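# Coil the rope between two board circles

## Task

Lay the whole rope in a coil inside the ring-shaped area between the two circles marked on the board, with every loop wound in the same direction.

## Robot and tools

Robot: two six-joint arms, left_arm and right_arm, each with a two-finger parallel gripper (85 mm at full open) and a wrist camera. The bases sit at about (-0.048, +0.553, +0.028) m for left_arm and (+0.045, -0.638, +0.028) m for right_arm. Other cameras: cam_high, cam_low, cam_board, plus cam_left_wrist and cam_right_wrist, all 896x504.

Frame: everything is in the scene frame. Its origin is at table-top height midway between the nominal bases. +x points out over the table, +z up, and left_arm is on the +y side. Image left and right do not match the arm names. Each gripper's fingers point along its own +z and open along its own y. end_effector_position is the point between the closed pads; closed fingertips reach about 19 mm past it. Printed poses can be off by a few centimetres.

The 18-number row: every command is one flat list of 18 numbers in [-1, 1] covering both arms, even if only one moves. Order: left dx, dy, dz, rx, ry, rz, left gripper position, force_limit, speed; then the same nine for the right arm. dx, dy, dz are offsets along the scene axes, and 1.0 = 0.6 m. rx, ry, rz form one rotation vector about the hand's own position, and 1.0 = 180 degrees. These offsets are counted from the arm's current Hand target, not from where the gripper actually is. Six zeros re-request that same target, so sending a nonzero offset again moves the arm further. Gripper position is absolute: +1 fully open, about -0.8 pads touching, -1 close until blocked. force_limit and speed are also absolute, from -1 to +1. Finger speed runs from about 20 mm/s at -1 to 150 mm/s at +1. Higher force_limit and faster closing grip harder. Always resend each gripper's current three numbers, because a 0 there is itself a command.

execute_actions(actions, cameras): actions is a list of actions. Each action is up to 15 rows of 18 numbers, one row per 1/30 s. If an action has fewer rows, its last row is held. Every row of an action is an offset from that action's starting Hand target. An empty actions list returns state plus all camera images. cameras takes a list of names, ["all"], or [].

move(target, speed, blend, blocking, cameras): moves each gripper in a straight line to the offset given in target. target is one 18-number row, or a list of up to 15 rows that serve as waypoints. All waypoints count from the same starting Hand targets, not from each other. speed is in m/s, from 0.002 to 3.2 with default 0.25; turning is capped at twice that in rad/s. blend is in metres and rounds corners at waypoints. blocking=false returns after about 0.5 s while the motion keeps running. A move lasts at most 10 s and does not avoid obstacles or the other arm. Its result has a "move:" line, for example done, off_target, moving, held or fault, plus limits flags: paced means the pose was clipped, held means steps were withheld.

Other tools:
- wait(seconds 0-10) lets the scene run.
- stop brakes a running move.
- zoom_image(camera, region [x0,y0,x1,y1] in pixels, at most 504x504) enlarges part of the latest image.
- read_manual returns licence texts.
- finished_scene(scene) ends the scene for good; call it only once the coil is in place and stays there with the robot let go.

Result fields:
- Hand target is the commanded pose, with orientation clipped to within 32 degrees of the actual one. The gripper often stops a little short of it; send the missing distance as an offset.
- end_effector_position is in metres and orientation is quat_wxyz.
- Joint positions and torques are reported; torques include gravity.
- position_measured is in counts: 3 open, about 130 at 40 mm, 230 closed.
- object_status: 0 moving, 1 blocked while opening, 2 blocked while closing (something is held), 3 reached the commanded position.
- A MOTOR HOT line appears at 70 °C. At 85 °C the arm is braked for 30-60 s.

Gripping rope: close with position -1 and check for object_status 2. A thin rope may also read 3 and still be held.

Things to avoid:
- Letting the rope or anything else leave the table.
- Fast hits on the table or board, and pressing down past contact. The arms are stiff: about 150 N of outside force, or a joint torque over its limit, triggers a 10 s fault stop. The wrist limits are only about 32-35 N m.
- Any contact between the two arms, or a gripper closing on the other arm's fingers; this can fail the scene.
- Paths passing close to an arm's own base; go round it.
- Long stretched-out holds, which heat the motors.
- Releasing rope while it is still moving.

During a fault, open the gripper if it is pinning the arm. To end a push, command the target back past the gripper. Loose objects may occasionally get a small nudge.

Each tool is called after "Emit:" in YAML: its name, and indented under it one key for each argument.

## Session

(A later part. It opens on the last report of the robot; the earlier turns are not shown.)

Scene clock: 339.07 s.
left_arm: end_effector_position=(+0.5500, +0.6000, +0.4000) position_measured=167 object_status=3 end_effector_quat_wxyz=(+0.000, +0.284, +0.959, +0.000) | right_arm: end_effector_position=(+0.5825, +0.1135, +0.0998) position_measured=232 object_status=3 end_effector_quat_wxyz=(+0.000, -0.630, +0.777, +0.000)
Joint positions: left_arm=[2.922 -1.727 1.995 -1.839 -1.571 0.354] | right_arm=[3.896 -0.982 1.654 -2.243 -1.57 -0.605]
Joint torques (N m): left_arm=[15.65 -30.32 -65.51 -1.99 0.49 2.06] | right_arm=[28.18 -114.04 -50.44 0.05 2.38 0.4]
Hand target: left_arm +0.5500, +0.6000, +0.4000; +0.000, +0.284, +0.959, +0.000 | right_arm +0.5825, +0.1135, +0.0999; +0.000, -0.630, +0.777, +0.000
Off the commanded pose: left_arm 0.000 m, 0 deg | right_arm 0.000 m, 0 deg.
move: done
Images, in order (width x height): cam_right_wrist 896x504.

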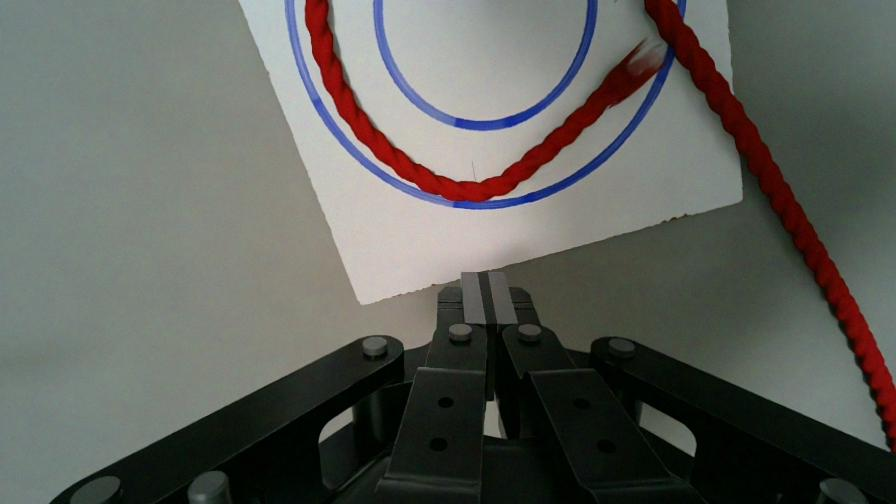

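Emit:
move:
  target: [0,0,0,0,0,0,-0.3,-1,0,-0.4042,0.2442,0.25,0,0,0,-0.3,-1,0]
  speed: 0.25
  cameras: ["cam_right_wrist", "cam_board"]

Emit:
zoom_image:
  camera: "cam_board"
  region: [290, 100, 600, 400]

Scene clock: 342.30 s.
left_arm: end_effector_position=(+0.5500, +0.6000, +0.4000) position_measured=167 object_status=3 end_effector_quat_wxyz=(+0.000, +0.284, +0.959, +0.000) | right_arm: end_effector_position=(+0.3402, +0.2599, +0.2499) position_measured=167 object_status=3 end_effector_quat_wxyz=(+0.000, -0.630, +0.777, +0.000)
Joint positions: left_arm=[2.922 -1.727 1.995 -1.839 -1.571 0.354] | right_arm=[4.204 -1.08 1.506 -1.998 -1.57 -0.298]
Joint torques (N m): left_arm=[14.71 -32.6 -65.22 -2.1 -0.24 2.39] | right_arm=[31.62 -72.2 -56.49 -0.22 0.09 1.98]
Hand target: left_arm +0.5500, +0.6000, +0.4000; +0.000, +0.284, +0.959, +0.000 | right_arm +0.3400, +0.2600, +0.2499; +0.000, -0.630, +0.777, +0.000
Off the commanded pose: left_arm 0.000 m, 0 deg | right_arm 0.000 m, 0 deg.
move: done
Images, in order (width x height): cam_board 896x504, cam_right_wrist 896x504.

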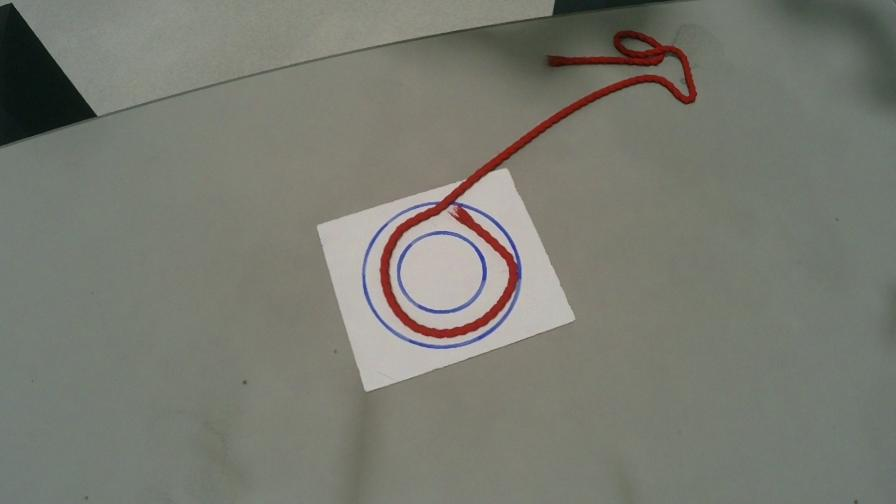

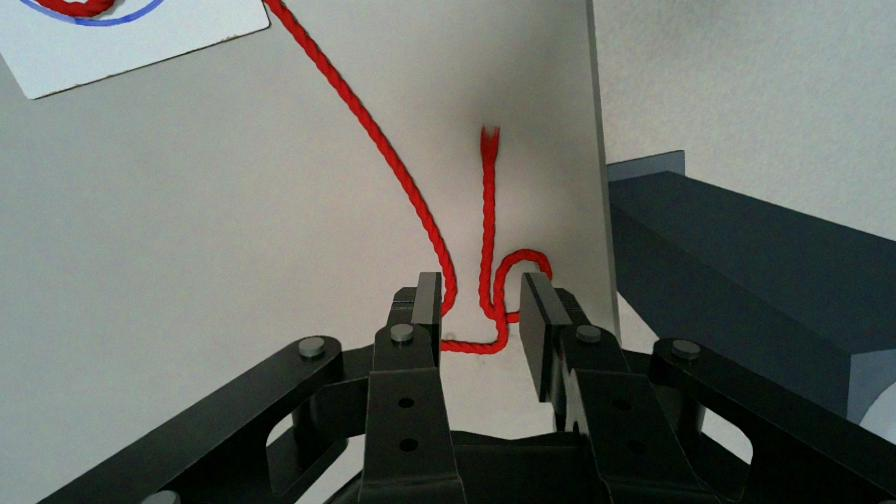

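Scaled by 1.626 from the camera's 896x504 image, which has a finer 1280x720 frame.

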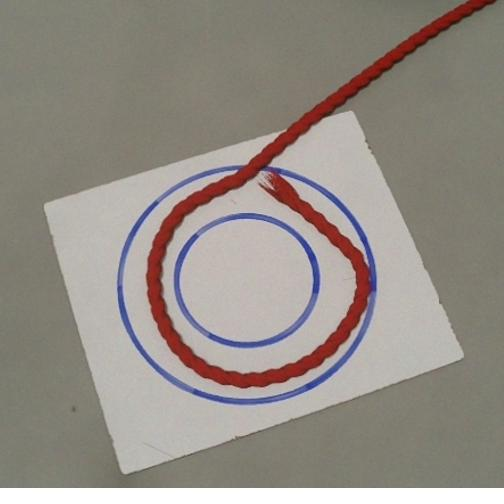

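Emit:
move:
  target: [0,0,0,0,0,0,-0.3,-1,0,-0.0245,0.05,-0.25,0,0,0,-0.3,-1,0]
  speed: 0.2
  cameras: ["cam_right_wrist"]

Scene clock: 345.57 s.
left_arm: end_effector_position=(+0.5500, +0.6000, +0.4000) position_measured=167 object_status=3 end_effector_quat_wxyz=(+0.000, +0.284, +0.959, +0.000) | right_arm: end_effector_position=(+0.3253, +0.2900, +0.1001) position_measured=167 object_status=3 end_effector_quat_wxyz=(+0.000, -0.630, +0.777, +0.000)
Joint positions: left_arm=[2.922 -1.727 1.995 -1.839 -1.571 0.354] | right_arm=[4.233 -0.923 1.547 -2.196 -1.57 -0.269]
Joint torques (N m): left_arm=[14.99 -29.56 -65.92 -1.92 0.16 2.27] | right_arm=[30.48 -80.36 -52.1 -13.65 0.76 1.48]
Hand target: left_arm +0.5500, +0.6000, +0.4000; +0.000, +0.284, +0.959, +0.000 | right_arm +0.3253, +0.2900, +0.0999; +0.000, -0.630, +0.777, +0.000
Off the commanded pose: left_arm 0.000 m, 0 deg | right_arm 0.000 m, 0 deg.
move: done
Images, in order (width x height): cam_right_wrist 896x504.

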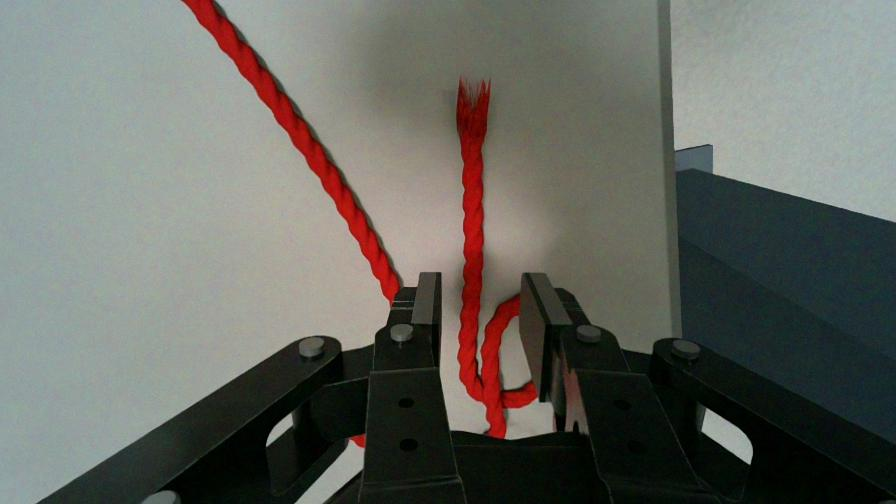

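Emit:
move:
  target:
    - [0,0,0,0,0,0,-0.3,-1,0,0,0,-0.125,0,0,0,-0.3,-1,0]
    - [0,0,0,0,0,0,-0.3,-1,0,0,0,-0.125,0,0,0,-1,-1,-1]
  speed: [0.08,0.03]
  cameras: ["cam_right_wrist"]

Scene clock: 361.40 s.
left_arm: end_effector_position=(+0.5500, +0.6000, +0.4000) position_measured=167 object_status=3 end_effector_quat_wxyz=(+0.000, +0.284, +0.959, +0.000) | right_arm: end_effector_position=(+0.3253, +0.2900, +0.0249) position_measured=211 object_status=0 end_effector_quat_wxyz=(+0.000, -0.630, +0.777, +0.000)
Joint positions: left_arm=[2.922 -1.727 1.995 -1.839 -1.571 0.354] | right_arm=[4.233 -0.846 1.572 -2.297 -1.57 -0.269]
Joint torques (N m): left_arm=[13.85 -27.92 -63.5 -2.02 -0.05 2.56] | right_arm=[18.48 -84.02 -32.47 -13.23 0.92 0.63]
Hand target: left_arm +0.5500, +0.6000, +0.4000; +0.000, +0.284, +0.959, +0.000 | right_arm +0.3253, +0.2900, +0.0249; +0.000, -0.630, +0.777, +0.000
Off the commanded pose: left_arm 0.000 m, 0 deg | right_arm 0.000 m, 0 deg.
move: done
Images, in order (width x height): cam_right_wrist 896x504.

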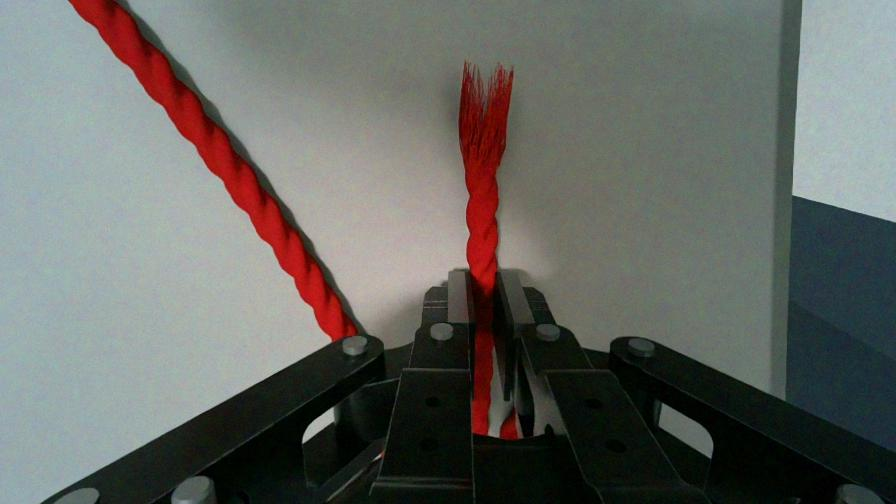

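Emit:
move:
  target:
    - [0,0,0,0,0,0,-0.3,-1,0,0.0078,0.0167,0.2083,0,0,0,-1,-1,-1]
    - [0,0,0,0,0,0,-0.3,-1,0,0.0578,0.0167,0.625,0,0,0,-1,-1,-1]
    - [0,0,0,0,0,0,-0.3,-1,0,0.2078,-0.2333,1.1,0,0,0,-1,-1,-1]
  speed: 0.14
  blend: [0.03,0.05,0]
  cameras: ["cam_board", "cam_low"]

every number of target 3 of 3 must lie in its column's range; nothing of the call was run
Scene clock: 364.20 s.
left_arm: end_effector_position=(+0.5500, +0.6000, +0.4000) position_measured=167 object_status=3 end_effector_quat_wxyz=(+0.000, +0.284, +0.959, +0.000) | right_arm: end_effector_position=(+0.3253, +0.2900, +0.0249) position_measured=211 object_status=2 end_effector_quat_wxyz=(+0.000, -0.630, +0.777, +0.000)
Joint positions: left_arm=[2.922 -1.727 1.995 -1.839 -1.571 0.354] | right_arm=[4.233 -0.846 1.572 -2.297 -1.57 -0.269]
Joint torques (N m): left_arm=[15.07 -31.23 -65.51 -2.06 0.27 2.04] | right_arm=[12 -84.08 -32.31 -8.98 2.16 0.67]
Hand target: left_arm +0.5500, +0.6000, +0.4000; +0.000, +0.284, +0.959, +0.000 | right_arm +0.3253, +0.2900, +0.0249; +0.000, -0.630, +0.777, +0.000
Tool commands: left_gripper/position=-0.3 left_gripper/force_limit=-1.0 left_gripper/speed=+0.0 right_gripper/position=-1.0 right_gripper/force_limit=-1.0 right_gripper/speed=-1.0
Off the commanded pose: left_arm 0.000 m, 0 deg | right_arm 0.000 m, 0 deg.

Emit:
move:
  target:
    - [0,0,0,0,0,0,-0.3,-1,0,0.0078,0.0167,0.2083,0,0,0,-1,-1,-1]
    - [0,0,0,0,0,0,-0.3,-1,0,0.0578,0.0167,0.625,0,0,0,-1,-1,-1]
    - [0,0,0,0,0,0,-0.3,-1,0,0.1244,-0.1084,0.9,0,0,0,-1,-1,-1]
  speed: 0.14
  blend: [0.03,0.05,0]
  cameras: ["cam_board", "cam_low"]

Scene clock: 370.33 s.
left_arm: end_effector_position=(+0.5500, +0.6000, +0.4000) position_measured=167 object_status=3 end_effector_quat_wxyz=(+0.000, +0.284, +0.959, +0.000) | right_arm: end_effector_position=(+0.3999, +0.2250, +0.5648) position_measured=211 object_status=2 end_effector_quat_wxyz=(+0.000, -0.630, +0.777, +0.000)
Joint positions: left_arm=[2.922 -1.727 1.995 -1.839 -1.571 0.354] | right_arm=[4.129 -1.189 1.101 -1.483 -1.57 -0.373]
Joint torques (N m): left_arm=[12.65 -28.06 -65.01 -2.53 0.12 1.93] | right_arm=[-18.04 -105.76 -61.03 -0.37 2.39 -1.99]
Hand target: left_arm +0.5500, +0.6000, +0.4000; +0.000, +0.284, +0.959, +0.000 | right_arm +0.3999, +0.2249, +0.5649; +0.000, -0.630, +0.777, +0.000
Off the commanded pose: left_arm 0.000 m, 0 deg | right_arm 0.000 m, 0 deg.
move: done
Images, in order (width x height): cam_low 896x504, cam_board 896x504.

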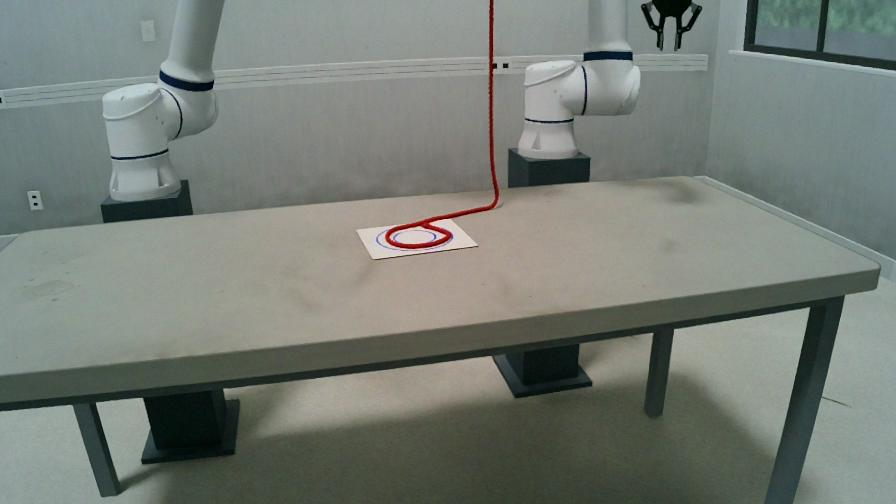

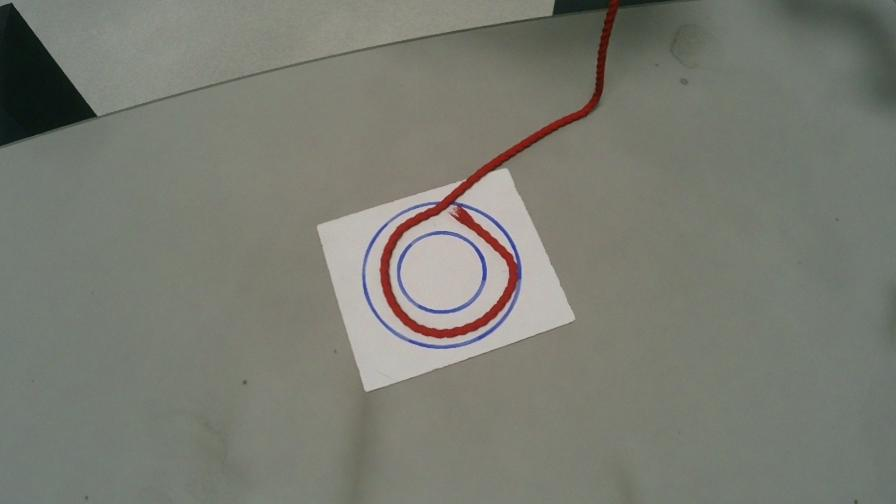

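Emit:
move:
  target: [0,0,0,0,0,0,-0.3,-1,0,0.1578,-0.328,0.4585,0,0,0,-1,-1,-1]
  speed: 0.12
  cameras: ["cam_board", "cam_right_wrist"]

Emit:
zoom_image:
  camera: "cam_board"
  region: [290, 100, 600, 400]

Scene clock: 375.17 s.
left_arm: end_effector_position=(+0.5500, +0.6000, +0.4000) position_measured=167 object_status=3 end_effector_quat_wxyz=(+0.000, +0.284, +0.959, +0.000) | right_arm: end_effector_position=(+0.4946, +0.0282, +0.8400) position_measured=211 object_status=2 end_effector_quat_wxyz=(+0.000, -0.630, +0.777, +0.000)
Joint positions: left_arm=[2.922 -1.727 1.995 -1.839 -1.571 0.354] | right_arm=[3.894 -1.264 0.689 -0.997 -1.57 -0.608]
Joint torques (N m): left_arm=[11.11 -28.17 -65.5 -2.04 0.1 2.23] | right_arm=[-16.55 -53.16 -54.13 -0.25 2.14 -2.14]
Hand target: left_arm +0.5500, +0.6000, +0.4000; +0.000, +0.284, +0.959, +0.000 | right_arm +0.4946, +0.0281, +0.8400; +0.000, -0.630, +0.777, +0.000
Off the commanded pose: left_arm 0.000 m, 0 deg | right_arm 0.000 m, 0 deg.
move: done
Images, in order (width x height): cam_board 896x504, cam_right_wrist 896x504.

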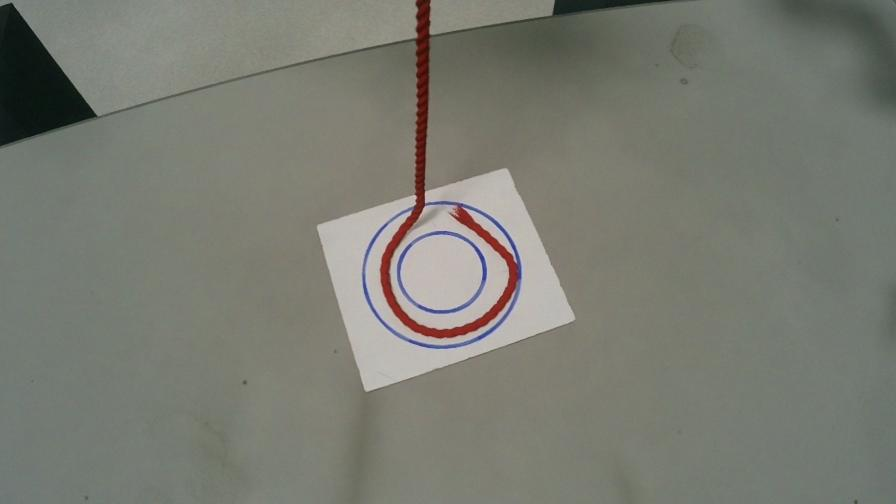

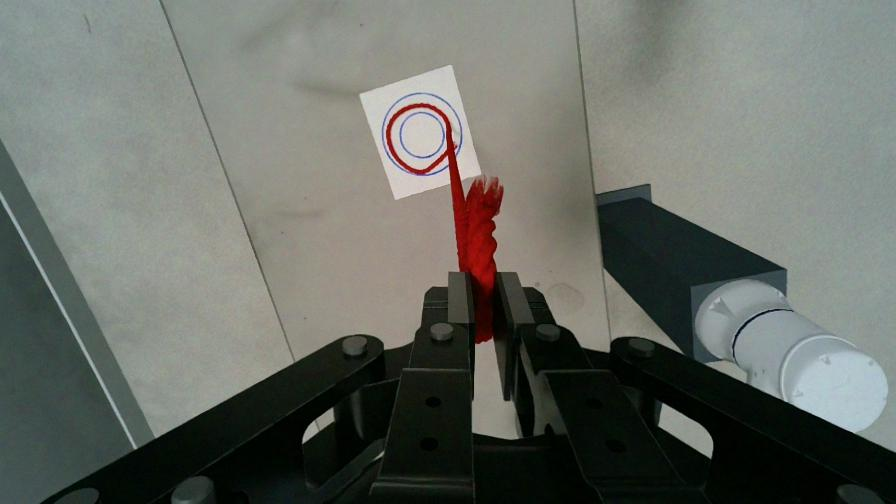

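Scaled by 1.626 from the camera's 896x504 image, which has a finer 1280x720 frame.

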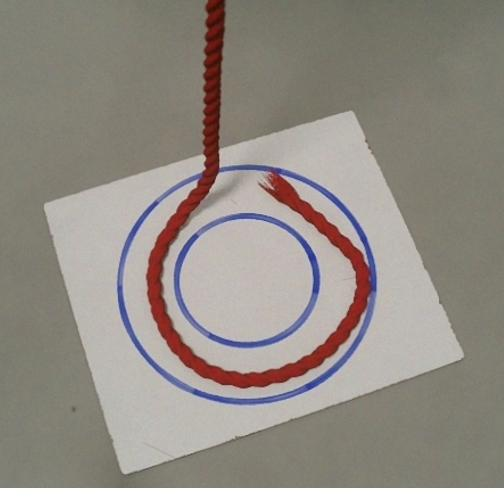

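Emit:
move:
  target:
    - [0,0,0,0,0,0,-0.3,-1,0,-0.006,-0.0287,-0.0233,0,0,-0.03,-1,-1,-1]
    - [0,0,0,0,0,0,-0.3,-1,0,0.0108,0.0037,-0.055,0,0,-0.0694,-1,-1,-1]
    - [0,0,0,0,0,0,-0.3,-1,0,0.0288,0.0213,-0.0783,0,0,-0.0989,-1,-1,-1]
    - [0,0,0,0,0,0,-0.3,-1,0,0.0437,0.0333,-0.0992,0,0,-0.125,-1,-1,-1]
    - [0,0,0,0,0,0,-0.3,-1,0,0.0723,0.0462,-0.1342,0,0,-0.1683,-1,-1,-1]
    - [0,0,0,0,0,0,-0.3,-1,0,0.0928,0.048,-0.1583,0,0,-0.1983,-1,-1,-1]
    - [0,0,0,0,0,0,-0.3,-1,0,0.1233,0.041,-0.195,0,0,-0.2439,-1,-1,-1]
  speed: 0.06
  blend: 0.006
  cameras: ["cam_board"]

Emit:
zoom_image:
  camera: "cam_board"
  region: [290, 100, 600, 400]

Scene clock: 391.10 s.
left_arm: end_effector_position=(+0.5500, +0.6000, +0.4000) position_measured=167 object_status=3 end_effector_quat_wxyz=(+0.000, +0.284, +0.959, +0.000) | right_arm: end_effector_position=(+0.5686, +0.0528, +0.7231) position_measured=211 object_status=2 end_effector_quat_wxyz=(+0.000, -0.294, +0.956, +0.000)
Joint positions: left_arm=[2.922 -1.727 1.995 -1.839 -1.571 0.354] | right_arm=[3.855 -1.251 0.901 -1.222 -1.571 0.12]
Joint torques (N m): left_arm=[11.98 -29.92 -65.2 -2.13 0.29 1.97] | right_arm=[-17.31 -96.86 -42.44 -14.26 0.05 1.46]
Hand target: left_arm +0.5500, +0.6000, +0.4000; +0.000, +0.284, +0.959, +0.000 | right_arm +0.5686, +0.0527, +0.7230; +0.000, -0.293, +0.956, +0.000
Off the commanded pose: left_arm 0.000 m, 0 deg | right_arm 0.000 m, 0 deg.
move: done
Images, in order (width x height): cam_board 896x504.

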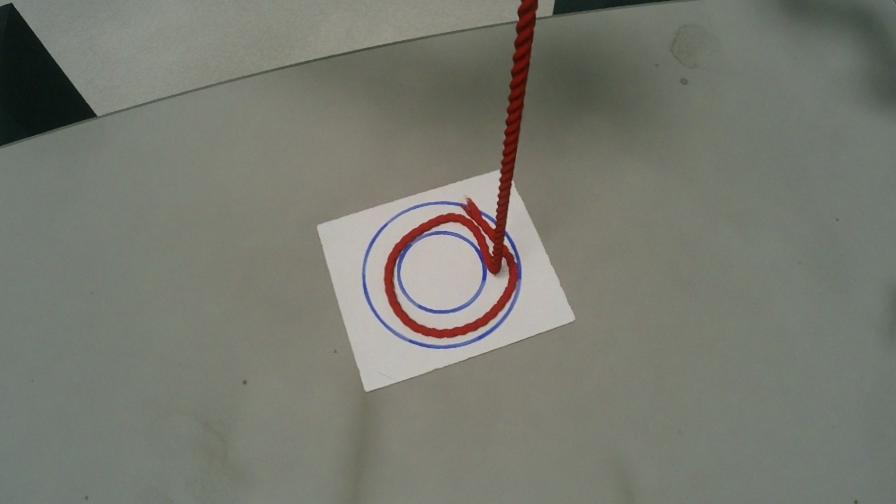

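Scaled by 1.626 from the camera's 896x504 image, which has a finer 1280x720 frame.

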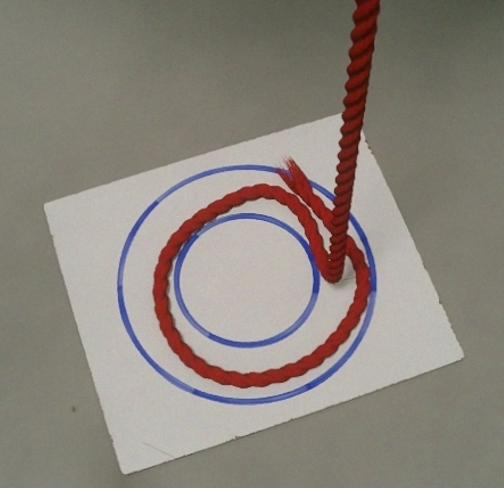

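Emit:
move:
  target:
    - [0,0,0,0,0,0,-0.3,-1,0,0.0238,-0.025,-0.04,0,0,-0.0494,-1,-1,-1]
    - [0,0,0,0,0,0,-0.3,-1,0,0.034,-0.0568,-0.08,0,0,-0.0994,-1,-1,-1]
    - [0,0,0,0,0,0,-0.3,-1,0,0.028,-0.0902,-0.12,0,0,-0.1489,-1,-1,-1]
    - [0,0,0,0,0,0,-0.3,-1,0,0.0067,-0.1175,-0.16,0,0,-0.1983,-1,-1,-1]
    - [0,0,0,0,0,0,-0.3,-1,0,-0.026,-0.133,-0.2,0,0,-0.2478,-1,-1,-1]
    - [0,0,0,0,0,0,-0.3,-1,0,-0.0637,-0.1323,-0.24,0,0,-0.2978,-1,-1,-1]
  speed: 0.08
  blend: 0.008
  cameras: ["cam_board"]

Emit:
zoom_image:
  camera: "cam_board"
  region: [290, 100, 600, 400]

Scene clock: 411.03 s.
left_arm: end_effector_position=(+0.5500, +0.6000, +0.4000) position_measured=167 object_status=3 end_effector_quat_wxyz=(+0.000, +0.284, +0.959, +0.000) | right_arm: end_effector_position=(+0.5304, -0.0266, +0.5791) position_measured=211 object_status=2 end_effector_quat_wxyz=(+0.000, +0.169, +0.986, +0.000)
Joint positions: left_arm=[2.922 -1.727 1.995 -1.839 -1.571 0.354] | right_arm=[3.81 -1.455 1.412 -1.528 -1.571 1.01]
Joint torques (N m): left_arm=[11.42 -29.41 -64.01 -2.58 0.11 1.24] | right_arm=[32.01 -81.4 -44.42 -14.21 0.31 1.58]
Hand target: left_arm +0.5500, +0.6000, +0.4000; +0.000, +0.284, +0.959, +0.000 | right_arm +0.5304, -0.0266, +0.5790; +0.000, +0.169, +0.986, +0.000
Off the commanded pose: left_arm 0.000 m, 0 deg | right_arm 0.000 m, 0 deg.
move: done
Images, in order (width x height): cam_board 896x504.

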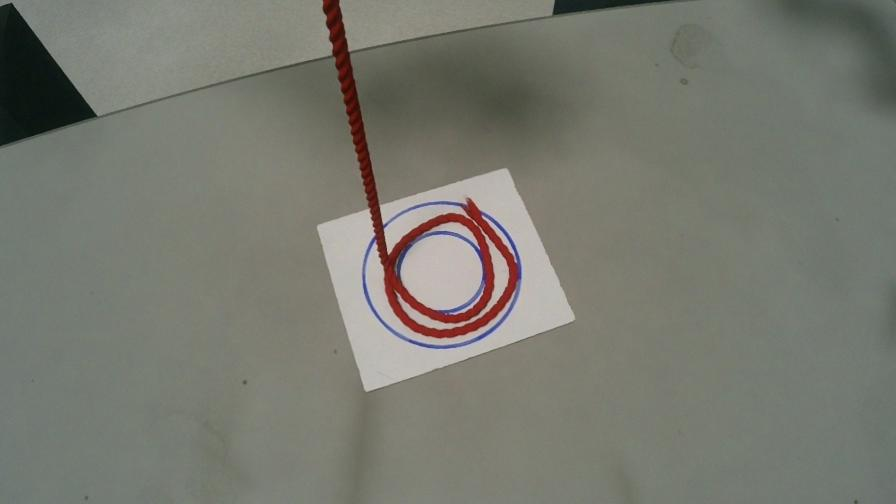

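Scaled by 1.626 from the camera's 896x504 image, which has a finer 1280x720 frame.

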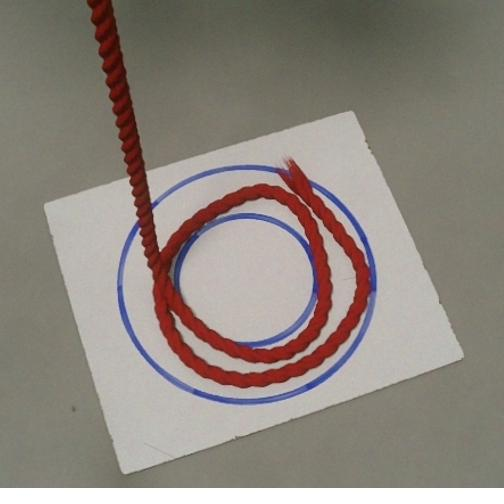

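Emit:
move:
  target:
    - [0,0,0,0,0,0,-0.3,-1,0,0.0377,-0.0008,0.0683,0,0,0.05,-1,-1,-1]
    - [0,0,0,0,0,0,-0.3,-1,0,0.0703,0.0147,0.11,0,0,0.0994,-1,-1,-1]
    - [0,0,0,0,0,0,-0.3,-1,0,0.0917,0.042,0.1483,0,0,0.1489,-1,-1,-1]
    - [0,0,0,0,0,0,-0.3,-1,0,0.104,0.038,0.1217,0,0,0.125,-1,-1,-1]
    - [0,0,0,0,0,0,-0.3,-1,0,0.0962,0.021,0.1017,0,0,0.0994,-1,-1,-1]
    - [0,0,0,0,0,0,-0.3,-1,0,0.0667,-0.0028,0.0617,0,0,0.05,-1,-1,-1]
    - [0,0,0,0,0,0,-0.3,-1,0,0.0275,-0.0102,0.0217,0,0,0,-1,-1,-1]
  speed: 0.08
  blend: 0.006
  cameras: ["cam_board"]

Emit:
zoom_image:
  camera: "cam_board"
  region: [290, 100, 600, 400]

Scene clock: 433.90 s.
left_arm: end_effector_position=(+0.5500, +0.6000, +0.4000) position_measured=167 object_status=3 end_effector_quat_wxyz=(+0.000, +0.284, +0.959, +0.000) | right_arm: end_effector_position=(+0.5469, -0.0327, +0.5921) position_measured=211 object_status=2 end_effector_quat_wxyz=(+0.000, +0.169, +0.986, +0.000)
Joint positions: left_arm=[2.922 -1.727 1.995 -1.839 -1.571 0.354] | right_arm=[3.79 -1.444 1.377 -1.504 -1.571 0.991]
Joint torques (N m): left_arm=[11.61 -30.38 -63.98 -2.59 0.43 1.8] | right_arm=[31.12 -82.01 -45.57 -13.78 0 1.71]
Hand target: left_arm +0.5500, +0.6000, +0.4000; +0.000, +0.284, +0.959, +0.000 | right_arm +0.5469, -0.0328, +0.5921; +0.000, +0.169, +0.986, +0.000
Off the commanded pose: left_arm 0.000 m, 0 deg | right_arm 0.000 m, 0 deg.
move: done
Images, in order (width x height): cam_board 896x504.

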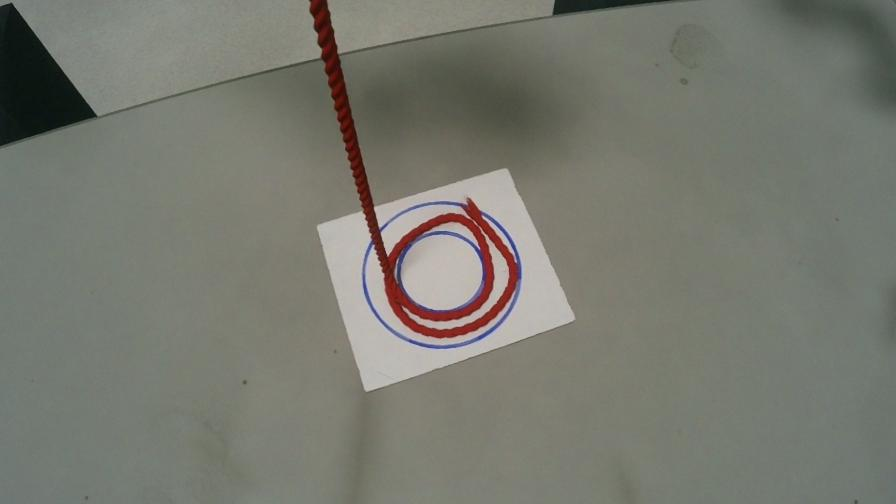

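Scaled by 1.626 from the camera's 896x504 image, which has a finer 1280x720 frame.

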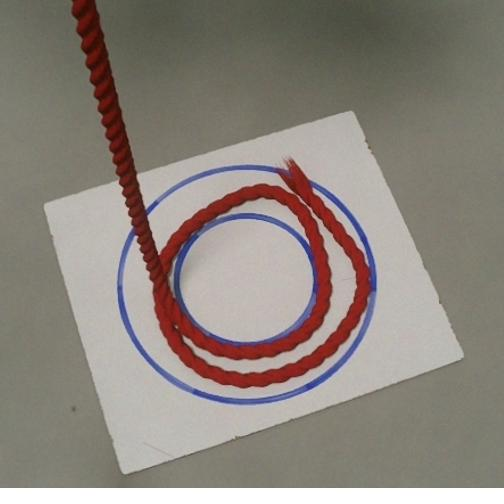

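Emit:
zoom_image:
  camera: "cam_board"
  region: [350, 190, 450, 350]

Scaled by 3.150 from the camera's 896x504 image, which has a finer 1280x720 frame.

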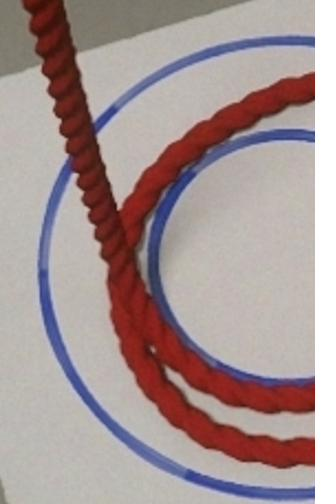

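Emit:
move:
  target:
    - [0,0,0,0,0,0,-0.3,-1,0,-0.0395,0.0122,-0.0402,0,0,-0.0494,-1,-1,-1]
    - [0,0,0,0,0,0,-0.3,-1,0,-0.0698,0.0403,-0.0785,0,0,-0.0989,-1,-1,-1]
    - [0,0,0,0,0,0,-0.3,-1,0,-0.086,0.079,-0.1185,0,0,-0.1483,-1,-1,-1]
    - [0,0,0,0,0,0,-0.3,-1,0,-0.0863,0.1208,-0.1568,0,0,-0.1983,-1,-1,-1]
  speed: 0.08
  blend: 0.006
  cameras: ["cam_board"]

Emit:
zoom_image:
  camera: "cam_board"
  region: [340, 170, 550, 360]

Scene clock: 450.77 s.
left_arm: end_effector_position=(+0.5500, +0.6000, +0.4000) position_measured=167 object_status=3 end_effector_quat_wxyz=(+0.000, +0.284, +0.959, +0.000) | right_arm: end_effector_position=(+0.4951, +0.0397, +0.4980) position_measured=211 object_status=2 end_effector_quat_wxyz=(+0.000, +0.463, +0.886, +0.000)
Joint positions: left_arm=[2.922 -1.727 1.995 -1.839 -1.571 0.354] | right_arm=[3.904 -1.396 1.486 -1.661 -1.571 1.728]
Joint torques (N m): left_arm=[10.64 -30.48 -64.62 -2.35 0.08 1.23] | right_arm=[31.78 -49.81 -61.55 -14.11 0 1.49]
Hand target: left_arm +0.5500, +0.6000, +0.4000; +0.000, +0.284, +0.959, +0.000 | right_arm +0.4951, +0.0397, +0.4980; +0.000, +0.463, +0.886, +0.000
Off the commanded pose: left_arm 0.000 m, 0 deg | right_arm 0.000 m, 0 deg.
move: done
Images, in order (width x height): cam_board 896x504.

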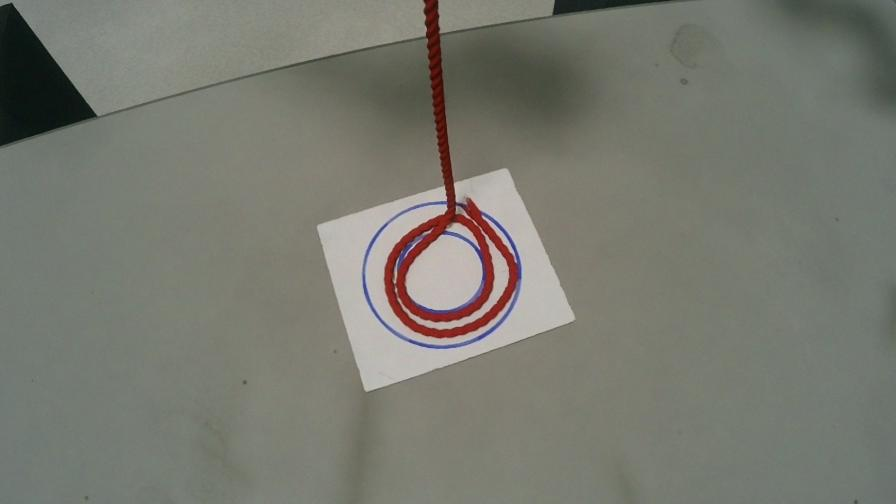

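Scaled by 2.400 from the camera's 896x504 image, which has a finer 1280x720 frame.

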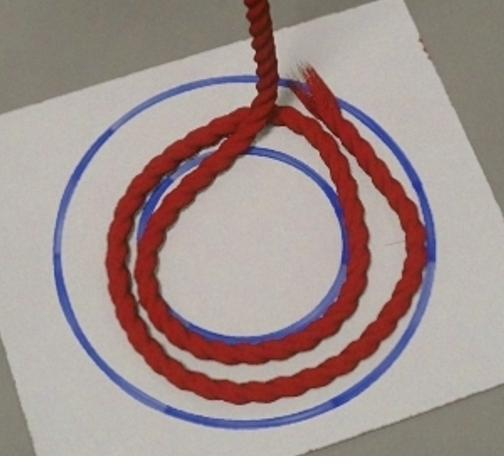

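Emit:
move:
  target:
    - [0,0,0,0,0,0,-0.3,-1,0,0.0255,0.0572,-0.0583,0,0,-0.0733,-1,-1,-1]
    - [0,0,0,0,0,0,-0.3,-1,0,0.0442,0.0747,-0.0867,0,0,-0.0989,-1,-1,-1]
    - [0,0,0,0,0,0,-0.3,-1,0,0.0772,0.086,-0.12,0,0,-0.1328,-1,-1,-1]
    - [0,0,0,0,0,0,-0.3,-1,0,0.1283,0.0838,-0.1683,0,0,-0.1844,-1,-1,-1]
  speed: 0.06
  blend: 0.006
  cameras: ["cam_board"]

Emit:
zoom_image:
  camera: "cam_board"
  region: [340, 170, 550, 360]

Scene clock: 466.80 s.
left_arm: end_effector_position=(+0.5500, +0.6000, +0.4000) position_measured=167 object_status=3 end_effector_quat_wxyz=(+0.000, +0.284, +0.959, +0.000) | right_arm: end_effector_position=(+0.5720, +0.0900, +0.3970) position_measured=211 object_status=2 end_effector_quat_wxyz=(+0.000, +0.697, +0.717, +0.000)
Joint positions: left_arm=[2.922 -1.727 1.995 -1.839 -1.571 0.354] | right_arm=[3.885 -1.229 1.452 -1.793 -1.571 2.288]
Joint torques (N m): left_arm=[9.62 -30.97 -64.56 -2.71 0.39 1.13] | right_arm=[-17.97 -63.38 -48.87 -14 1.54 1.49]
Hand target: left_arm +0.5500, +0.6000, +0.4000; +0.000, +0.284, +0.959, +0.000 | right_arm +0.5721, +0.0900, +0.3970; +0.000, +0.697, +0.717, +0.000
Off the commanded pose: left_arm 0.000 m, 0 deg | right_arm 0.000 m, 0 deg.
move: done
Images, in order (width x height): cam_board 896x504.

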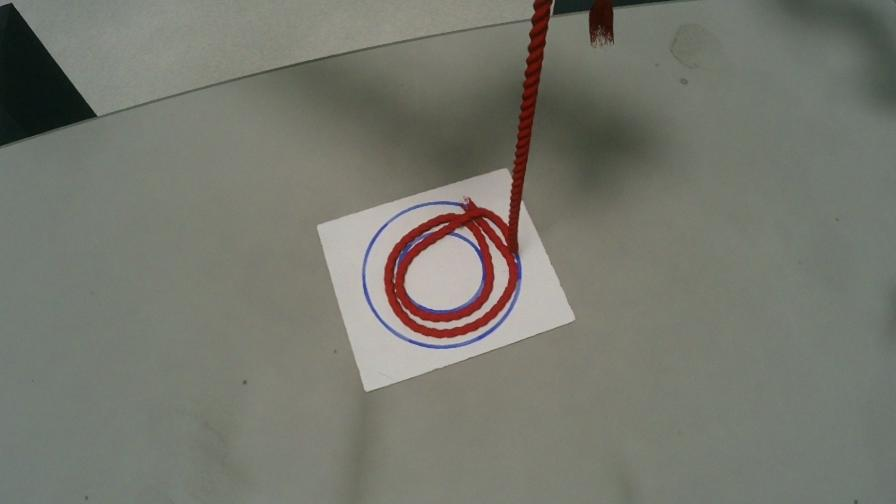

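Scaled by 2.400 from the camera's 896x504 image, which has a finer 1280x720 frame.

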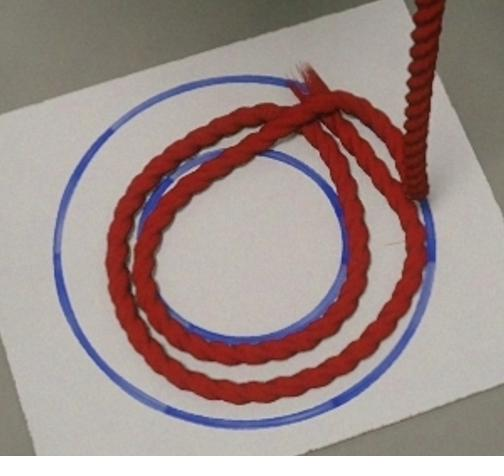

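Emit:
move:
  target:
    - [0,0,0,0,0,0,-0.3,-1,0,-0.0512,0.0022,0.065,0,0,0.0517,-1,-1,-1]
    - [0,0,0,0,0,0,-0.3,-1,0,-0.1028,-0.0267,0.1267,0,0,0.1111,-1,-1,-1]
    - [0,0,0,0,0,0,-0.3,-1,0,-0.1283,-0.0838,0.185,0,0,0.1844,-1,-1,-1]
    - [0,0,0,0,0,0,-0.3,-1,0,-0.128,-0.1257,0.2267,0,0,0.2344,-1,-1,-1]
    - [0,0,0,0,0,0,-0.3,-1,0,-0.1118,-0.1643,0.2683,0,0,0.2839,-1,-1,-1]
    - [0,0,0,0,0,0,-0.3,-1,0,-0.0815,-0.1925,0.305,0,0,0.3333,-1,-1,-1]
    - [0,0,0,0,0,0,-0.3,-1,0,-0.042,-0.2047,0.3383,0,0,0.3828,-1,-1,-1]
  speed: 0.09
  blend: 0.008
  cameras: ["cam_board"]

Emit:
zoom_image:
  camera: "cam_board"
  region: [340, 170, 550, 360]

Scene clock: 486.83 s.
left_arm: end_effector_position=(+0.5500, +0.6000, +0.4000) position_measured=167 object_status=3 end_effector_quat_wxyz=(+0.000, +0.284, +0.959, +0.000) | right_arm: end_effector_position=(+0.5469, -0.0328, +0.6000) position_measured=211 object_status=2 end_effector_quat_wxyz=(+0.000, +0.169, +0.986, +0.000)
Joint positions: left_arm=[2.922 -1.727 1.995 -1.839 -1.571 0.354] | right_arm=[3.79 -1.443 1.362 -1.49 -1.571 0.991]
Joint torques (N m): left_arm=[8.61 -30.31 -64.41 -2.68 0.38 1.13] | right_arm=[-17.53 -43.75 -61.36 -0.37 2.39 -1.89]
Hand target: left_arm +0.5500, +0.6000, +0.4000; +0.000, +0.284, +0.959, +0.000 | right_arm +0.5469, -0.0328, +0.6000; +0.000, +0.169, +0.986, +0.000
Off the commanded pose: left_arm 0.000 m, 0 deg | right_arm 0.000 m, 0 deg.
move: done
Images, in order (width x height): cam_board 896x504.

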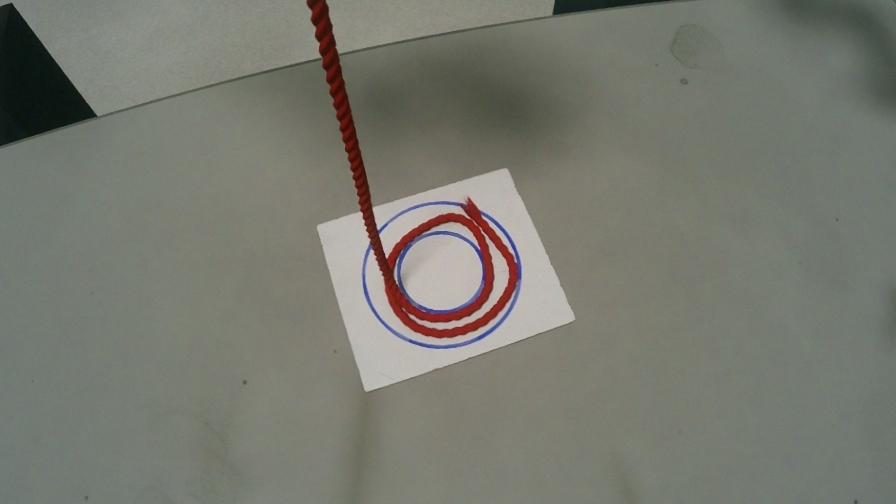

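Scaled by 2.400 from the camera's 896x504 image, which has a finer 1280x720 frame.

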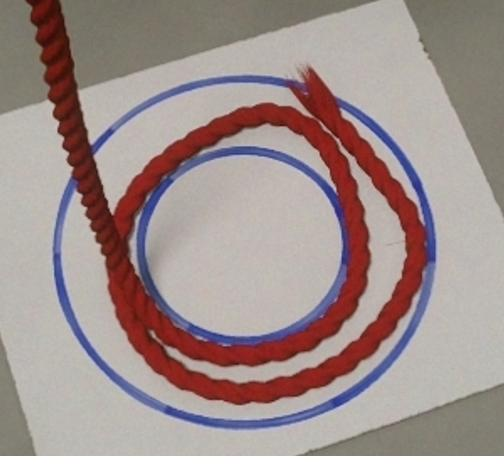

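Emit:
move:
  target:
    - [0,0,0,0,0,0,-0.3,-1,0,-0.0298,0.0092,-0.0467,0,0,-0.0494,-1,-1,-1]
    - [0,0,0,0,0,0,-0.3,-1,0,-0.0625,0.0185,-0.0817,0,0,-0.0889,-1,-1,-1]
    - [0,0,0,0,0,0,-0.3,-1,0,-0.0925,0.0422,-0.1208,0,0,-0.1283,-1,-1,-1]
    - [0,0,0,0,0,0,-0.3,-1,0,-0.1067,0.0812,-0.1617,0,0,-0.1683,-1,-1,-1]
  speed: 0.07
  blend: 0.006
  cameras: ["cam_board"]

Emit:
zoom_image:
  camera: "cam_board"
  region: [340, 170, 550, 360]

Scene clock: 494.77 s.
left_arm: end_effector_position=(+0.5500, +0.6000, +0.4000) position_measured=167 object_status=3 end_effector_quat_wxyz=(+0.000, +0.284, +0.959, +0.000) | right_arm: end_effector_position=(+0.4829, +0.0159, +0.5030) position_measured=211 object_status=2 end_effector_quat_wxyz=(+0.000, +0.421, +0.907, +0.000)
Joint positions: left_arm=[2.922 -1.727 1.995 -1.839 -1.571 0.354] | right_arm=[3.893 -1.441 1.529 -1.659 -1.571 1.622]
Joint torques (N m): left_arm=[8.69 -32.24 -63.53 -2.5 0.45 0.92] | right_arm=[32.1 -45.49 -44.59 -14.24 -0.01 1.58]
Hand target: left_arm +0.5500, +0.6000, +0.4000; +0.000, +0.284, +0.959, +0.000 | right_arm +0.4829, +0.0159, +0.5030; +0.000, +0.421, +0.907, +0.000
Off the commanded pose: left_arm 0.000 m, 0 deg | right_arm 0.000 m, 0 deg.
move: done
Images, in order (width x height): cam_board 896x504.

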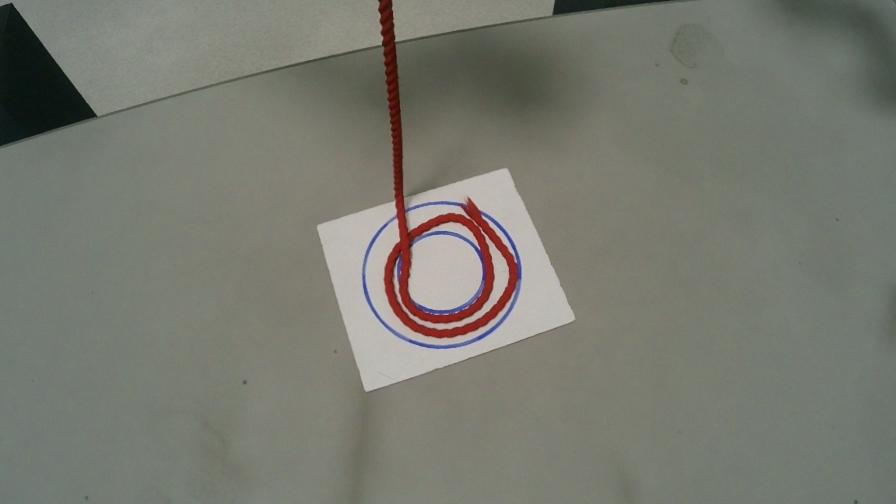

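Scaled by 2.400 from the camera's 896x504 image, which has a finer 1280x720 frame.

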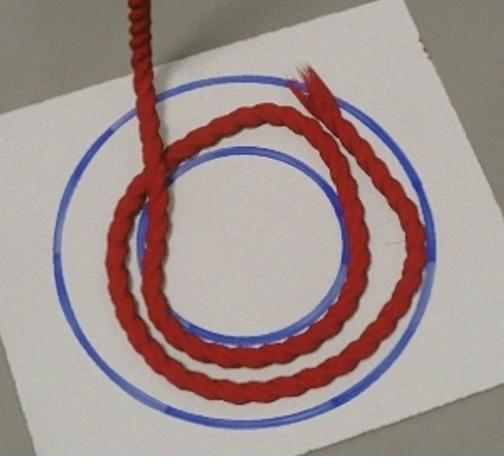

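Emit:
move:
  target:
    - [0,0,0,0,0,0,-0.3,-1,0,0.0163,-0.0147,-0.0433,0,0,-0.0067,-1,-1,-1]
    - [0,0,0,0,0,0,-0.3,-1,0,0.0015,0.0087,-0.0717,0,0,-0.0233,-1,-1,-1]
    - [0,0,0,0,0,0,-0.3,-1,0,0.0007,0.0372,-0.1,0,0,-0.0511,-1,-1,-1]
    - [0,0,0,0,0,0,-0.3,-1,0,0.008,0.0552,-0.1183,0,0,-0.0678,-1,-1,-1]
    - [0,0,0,0,0,0,-0.3,-1,0,0.0172,0.0665,-0.1333,0,0,-0.0789,-1,-1,-1]
  speed: 0.05
  blend: 0.004
  cameras: ["cam_board"]

Emit:
zoom_image:
  camera: "cam_board"
  region: [340, 170, 550, 360]

Scene clock: 510.77 s.
left_arm: end_effector_position=(+0.5500, +0.6000, +0.4000) position_measured=167 object_status=3 end_effector_quat_wxyz=(+0.000, +0.284, +0.959, +0.000) | right_arm: end_effector_position=(+0.4931, +0.0558, +0.4230) position_measured=211 object_status=2 end_effector_quat_wxyz=(+0.000, +0.530, +0.848, +0.000)
Joint positions: left_arm=[2.922 -1.727 1.995 -1.839 -1.571 0.354] | right_arm=[3.92 -1.357 1.572 -1.785 -1.571 1.897]
Joint torques (N m): left_arm=[8.08 -30.59 -63.6 -3.05 0.74 0.98] | right_arm=[30.92 -51.55 -60.14 -13.99 0.23 1.51]
Hand target: left_arm +0.5500, +0.6000, +0.4000; +0.000, +0.284, +0.959, +0.000 | right_arm +0.4932, +0.0558, +0.4230; +0.000, +0.530, +0.848, +0.000
Off the commanded pose: left_arm 0.000 m, 0 deg | right_arm 0.000 m, 0 deg.
move: done
Images, in order (width x height): cam_board 896x504.

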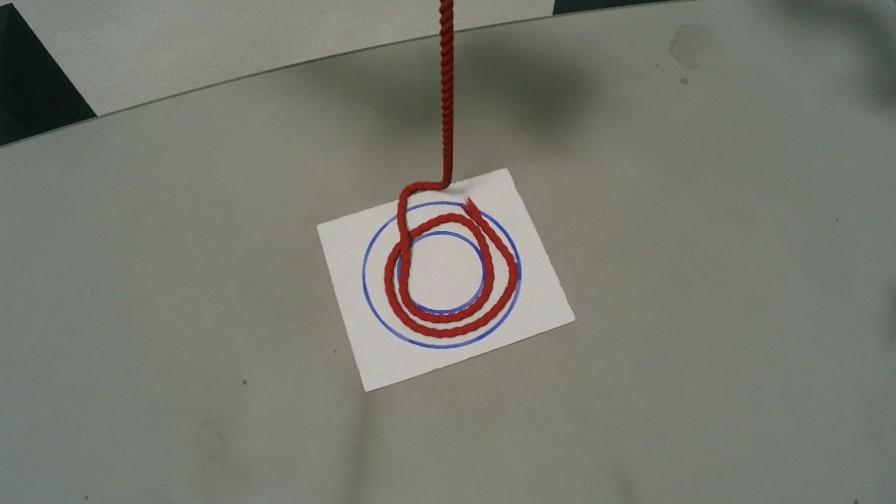

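Scaled by 2.400 from the camera's 896x504 image, which has a finer 1280x720 frame.

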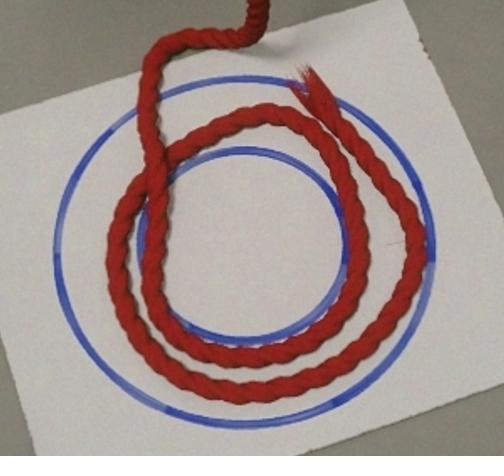

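Emit:
move:
  target:
    - [0,0,0,0,0,0,-0.3,-1,0,-0.0303,-0.0597,0.1117,0,0,0.1333,-1,-1,-1]
    - [0,0,0,0,0,0,-0.3,-1,0,-0.1053,-0.293,-0.0383,0,0,0.4667,-1,-1,-1]
    - [0,0,0,0,0,0,-0.3,-1,0,-0.1637,-0.5263,-0.3717,0,0,0.7444,-1,-1,-1]
    - [0,0,0,0,0,0,-0.3,-1,0,-0.1803,-0.6263,-0.655,0,0,0.8111,-1,-1,-1]
  speed: [0.15,0.16,0.16,0.1]
  blend: [0.02,0.03,0.02,0]
  cameras: ["cam_board"]

Emit:
zoom_image:
  camera: "cam_board"
  region: [200, 100, 560, 400]

Scene clock: 530.20 s.
left_arm: end_effector_position=(+0.5500, +0.6000, +0.4000) position_measured=167 object_status=3 end_effector_quat_wxyz=(+0.000, +0.284, +0.959, +0.000) | right_arm: end_effector_position=(+0.3850, -0.3200, +0.0300) position_measured=211 object_status=2 end_effector_quat_wxyz=(+0.000, -0.656, +0.754, +0.000)
Joint positions: left_arm=[2.922 -1.727 1.995 -1.839 -1.571 0.354] | right_arm=[3.5 -1.436 2.594 -2.728 -1.57 -1.072]
Joint torques (N m): left_arm=[8.36 -29.81 -64.56 -3.31 0.74 0.25] | right_arm=[-17.47 -15.8 -16.35 -14.02 2.44 -2.28]
Hand target: left_arm +0.5500, +0.6000, +0.4000; +0.000, +0.284, +0.959, +0.000 | right_arm +0.3850, -0.3200, +0.0300; +0.000, -0.656, +0.754, +0.000
Off the commanded pose: left_arm 0.000 m, 0 deg | right_arm 0.000 m, 0 deg.
move: done
Images, in order (width x height): cam_board 896x504.

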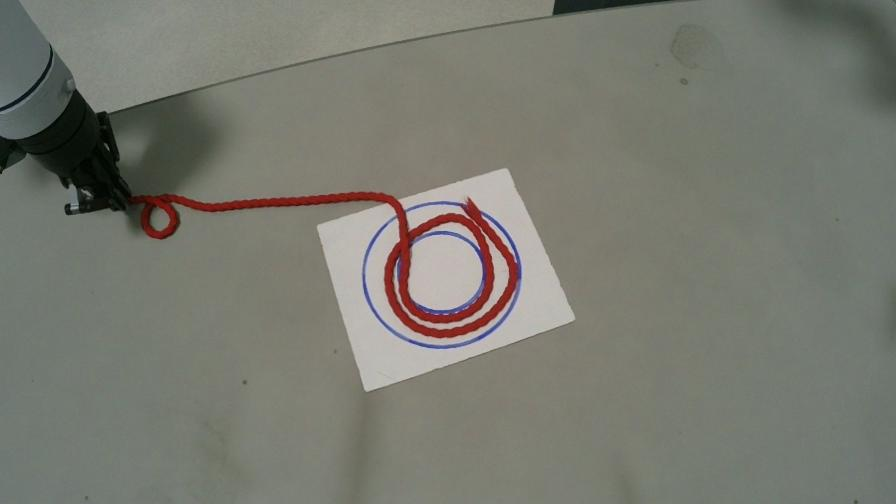

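Scaled by 1.400 from the camera's 896x504 image, which has a finer 1280x720 frame.

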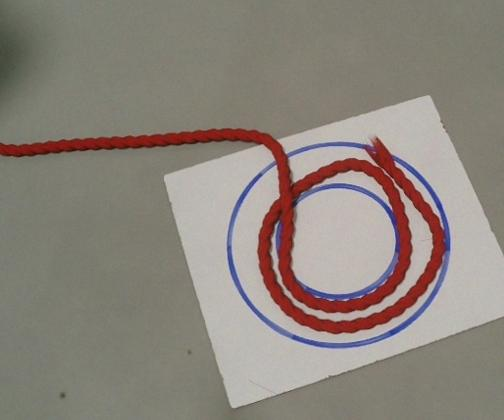

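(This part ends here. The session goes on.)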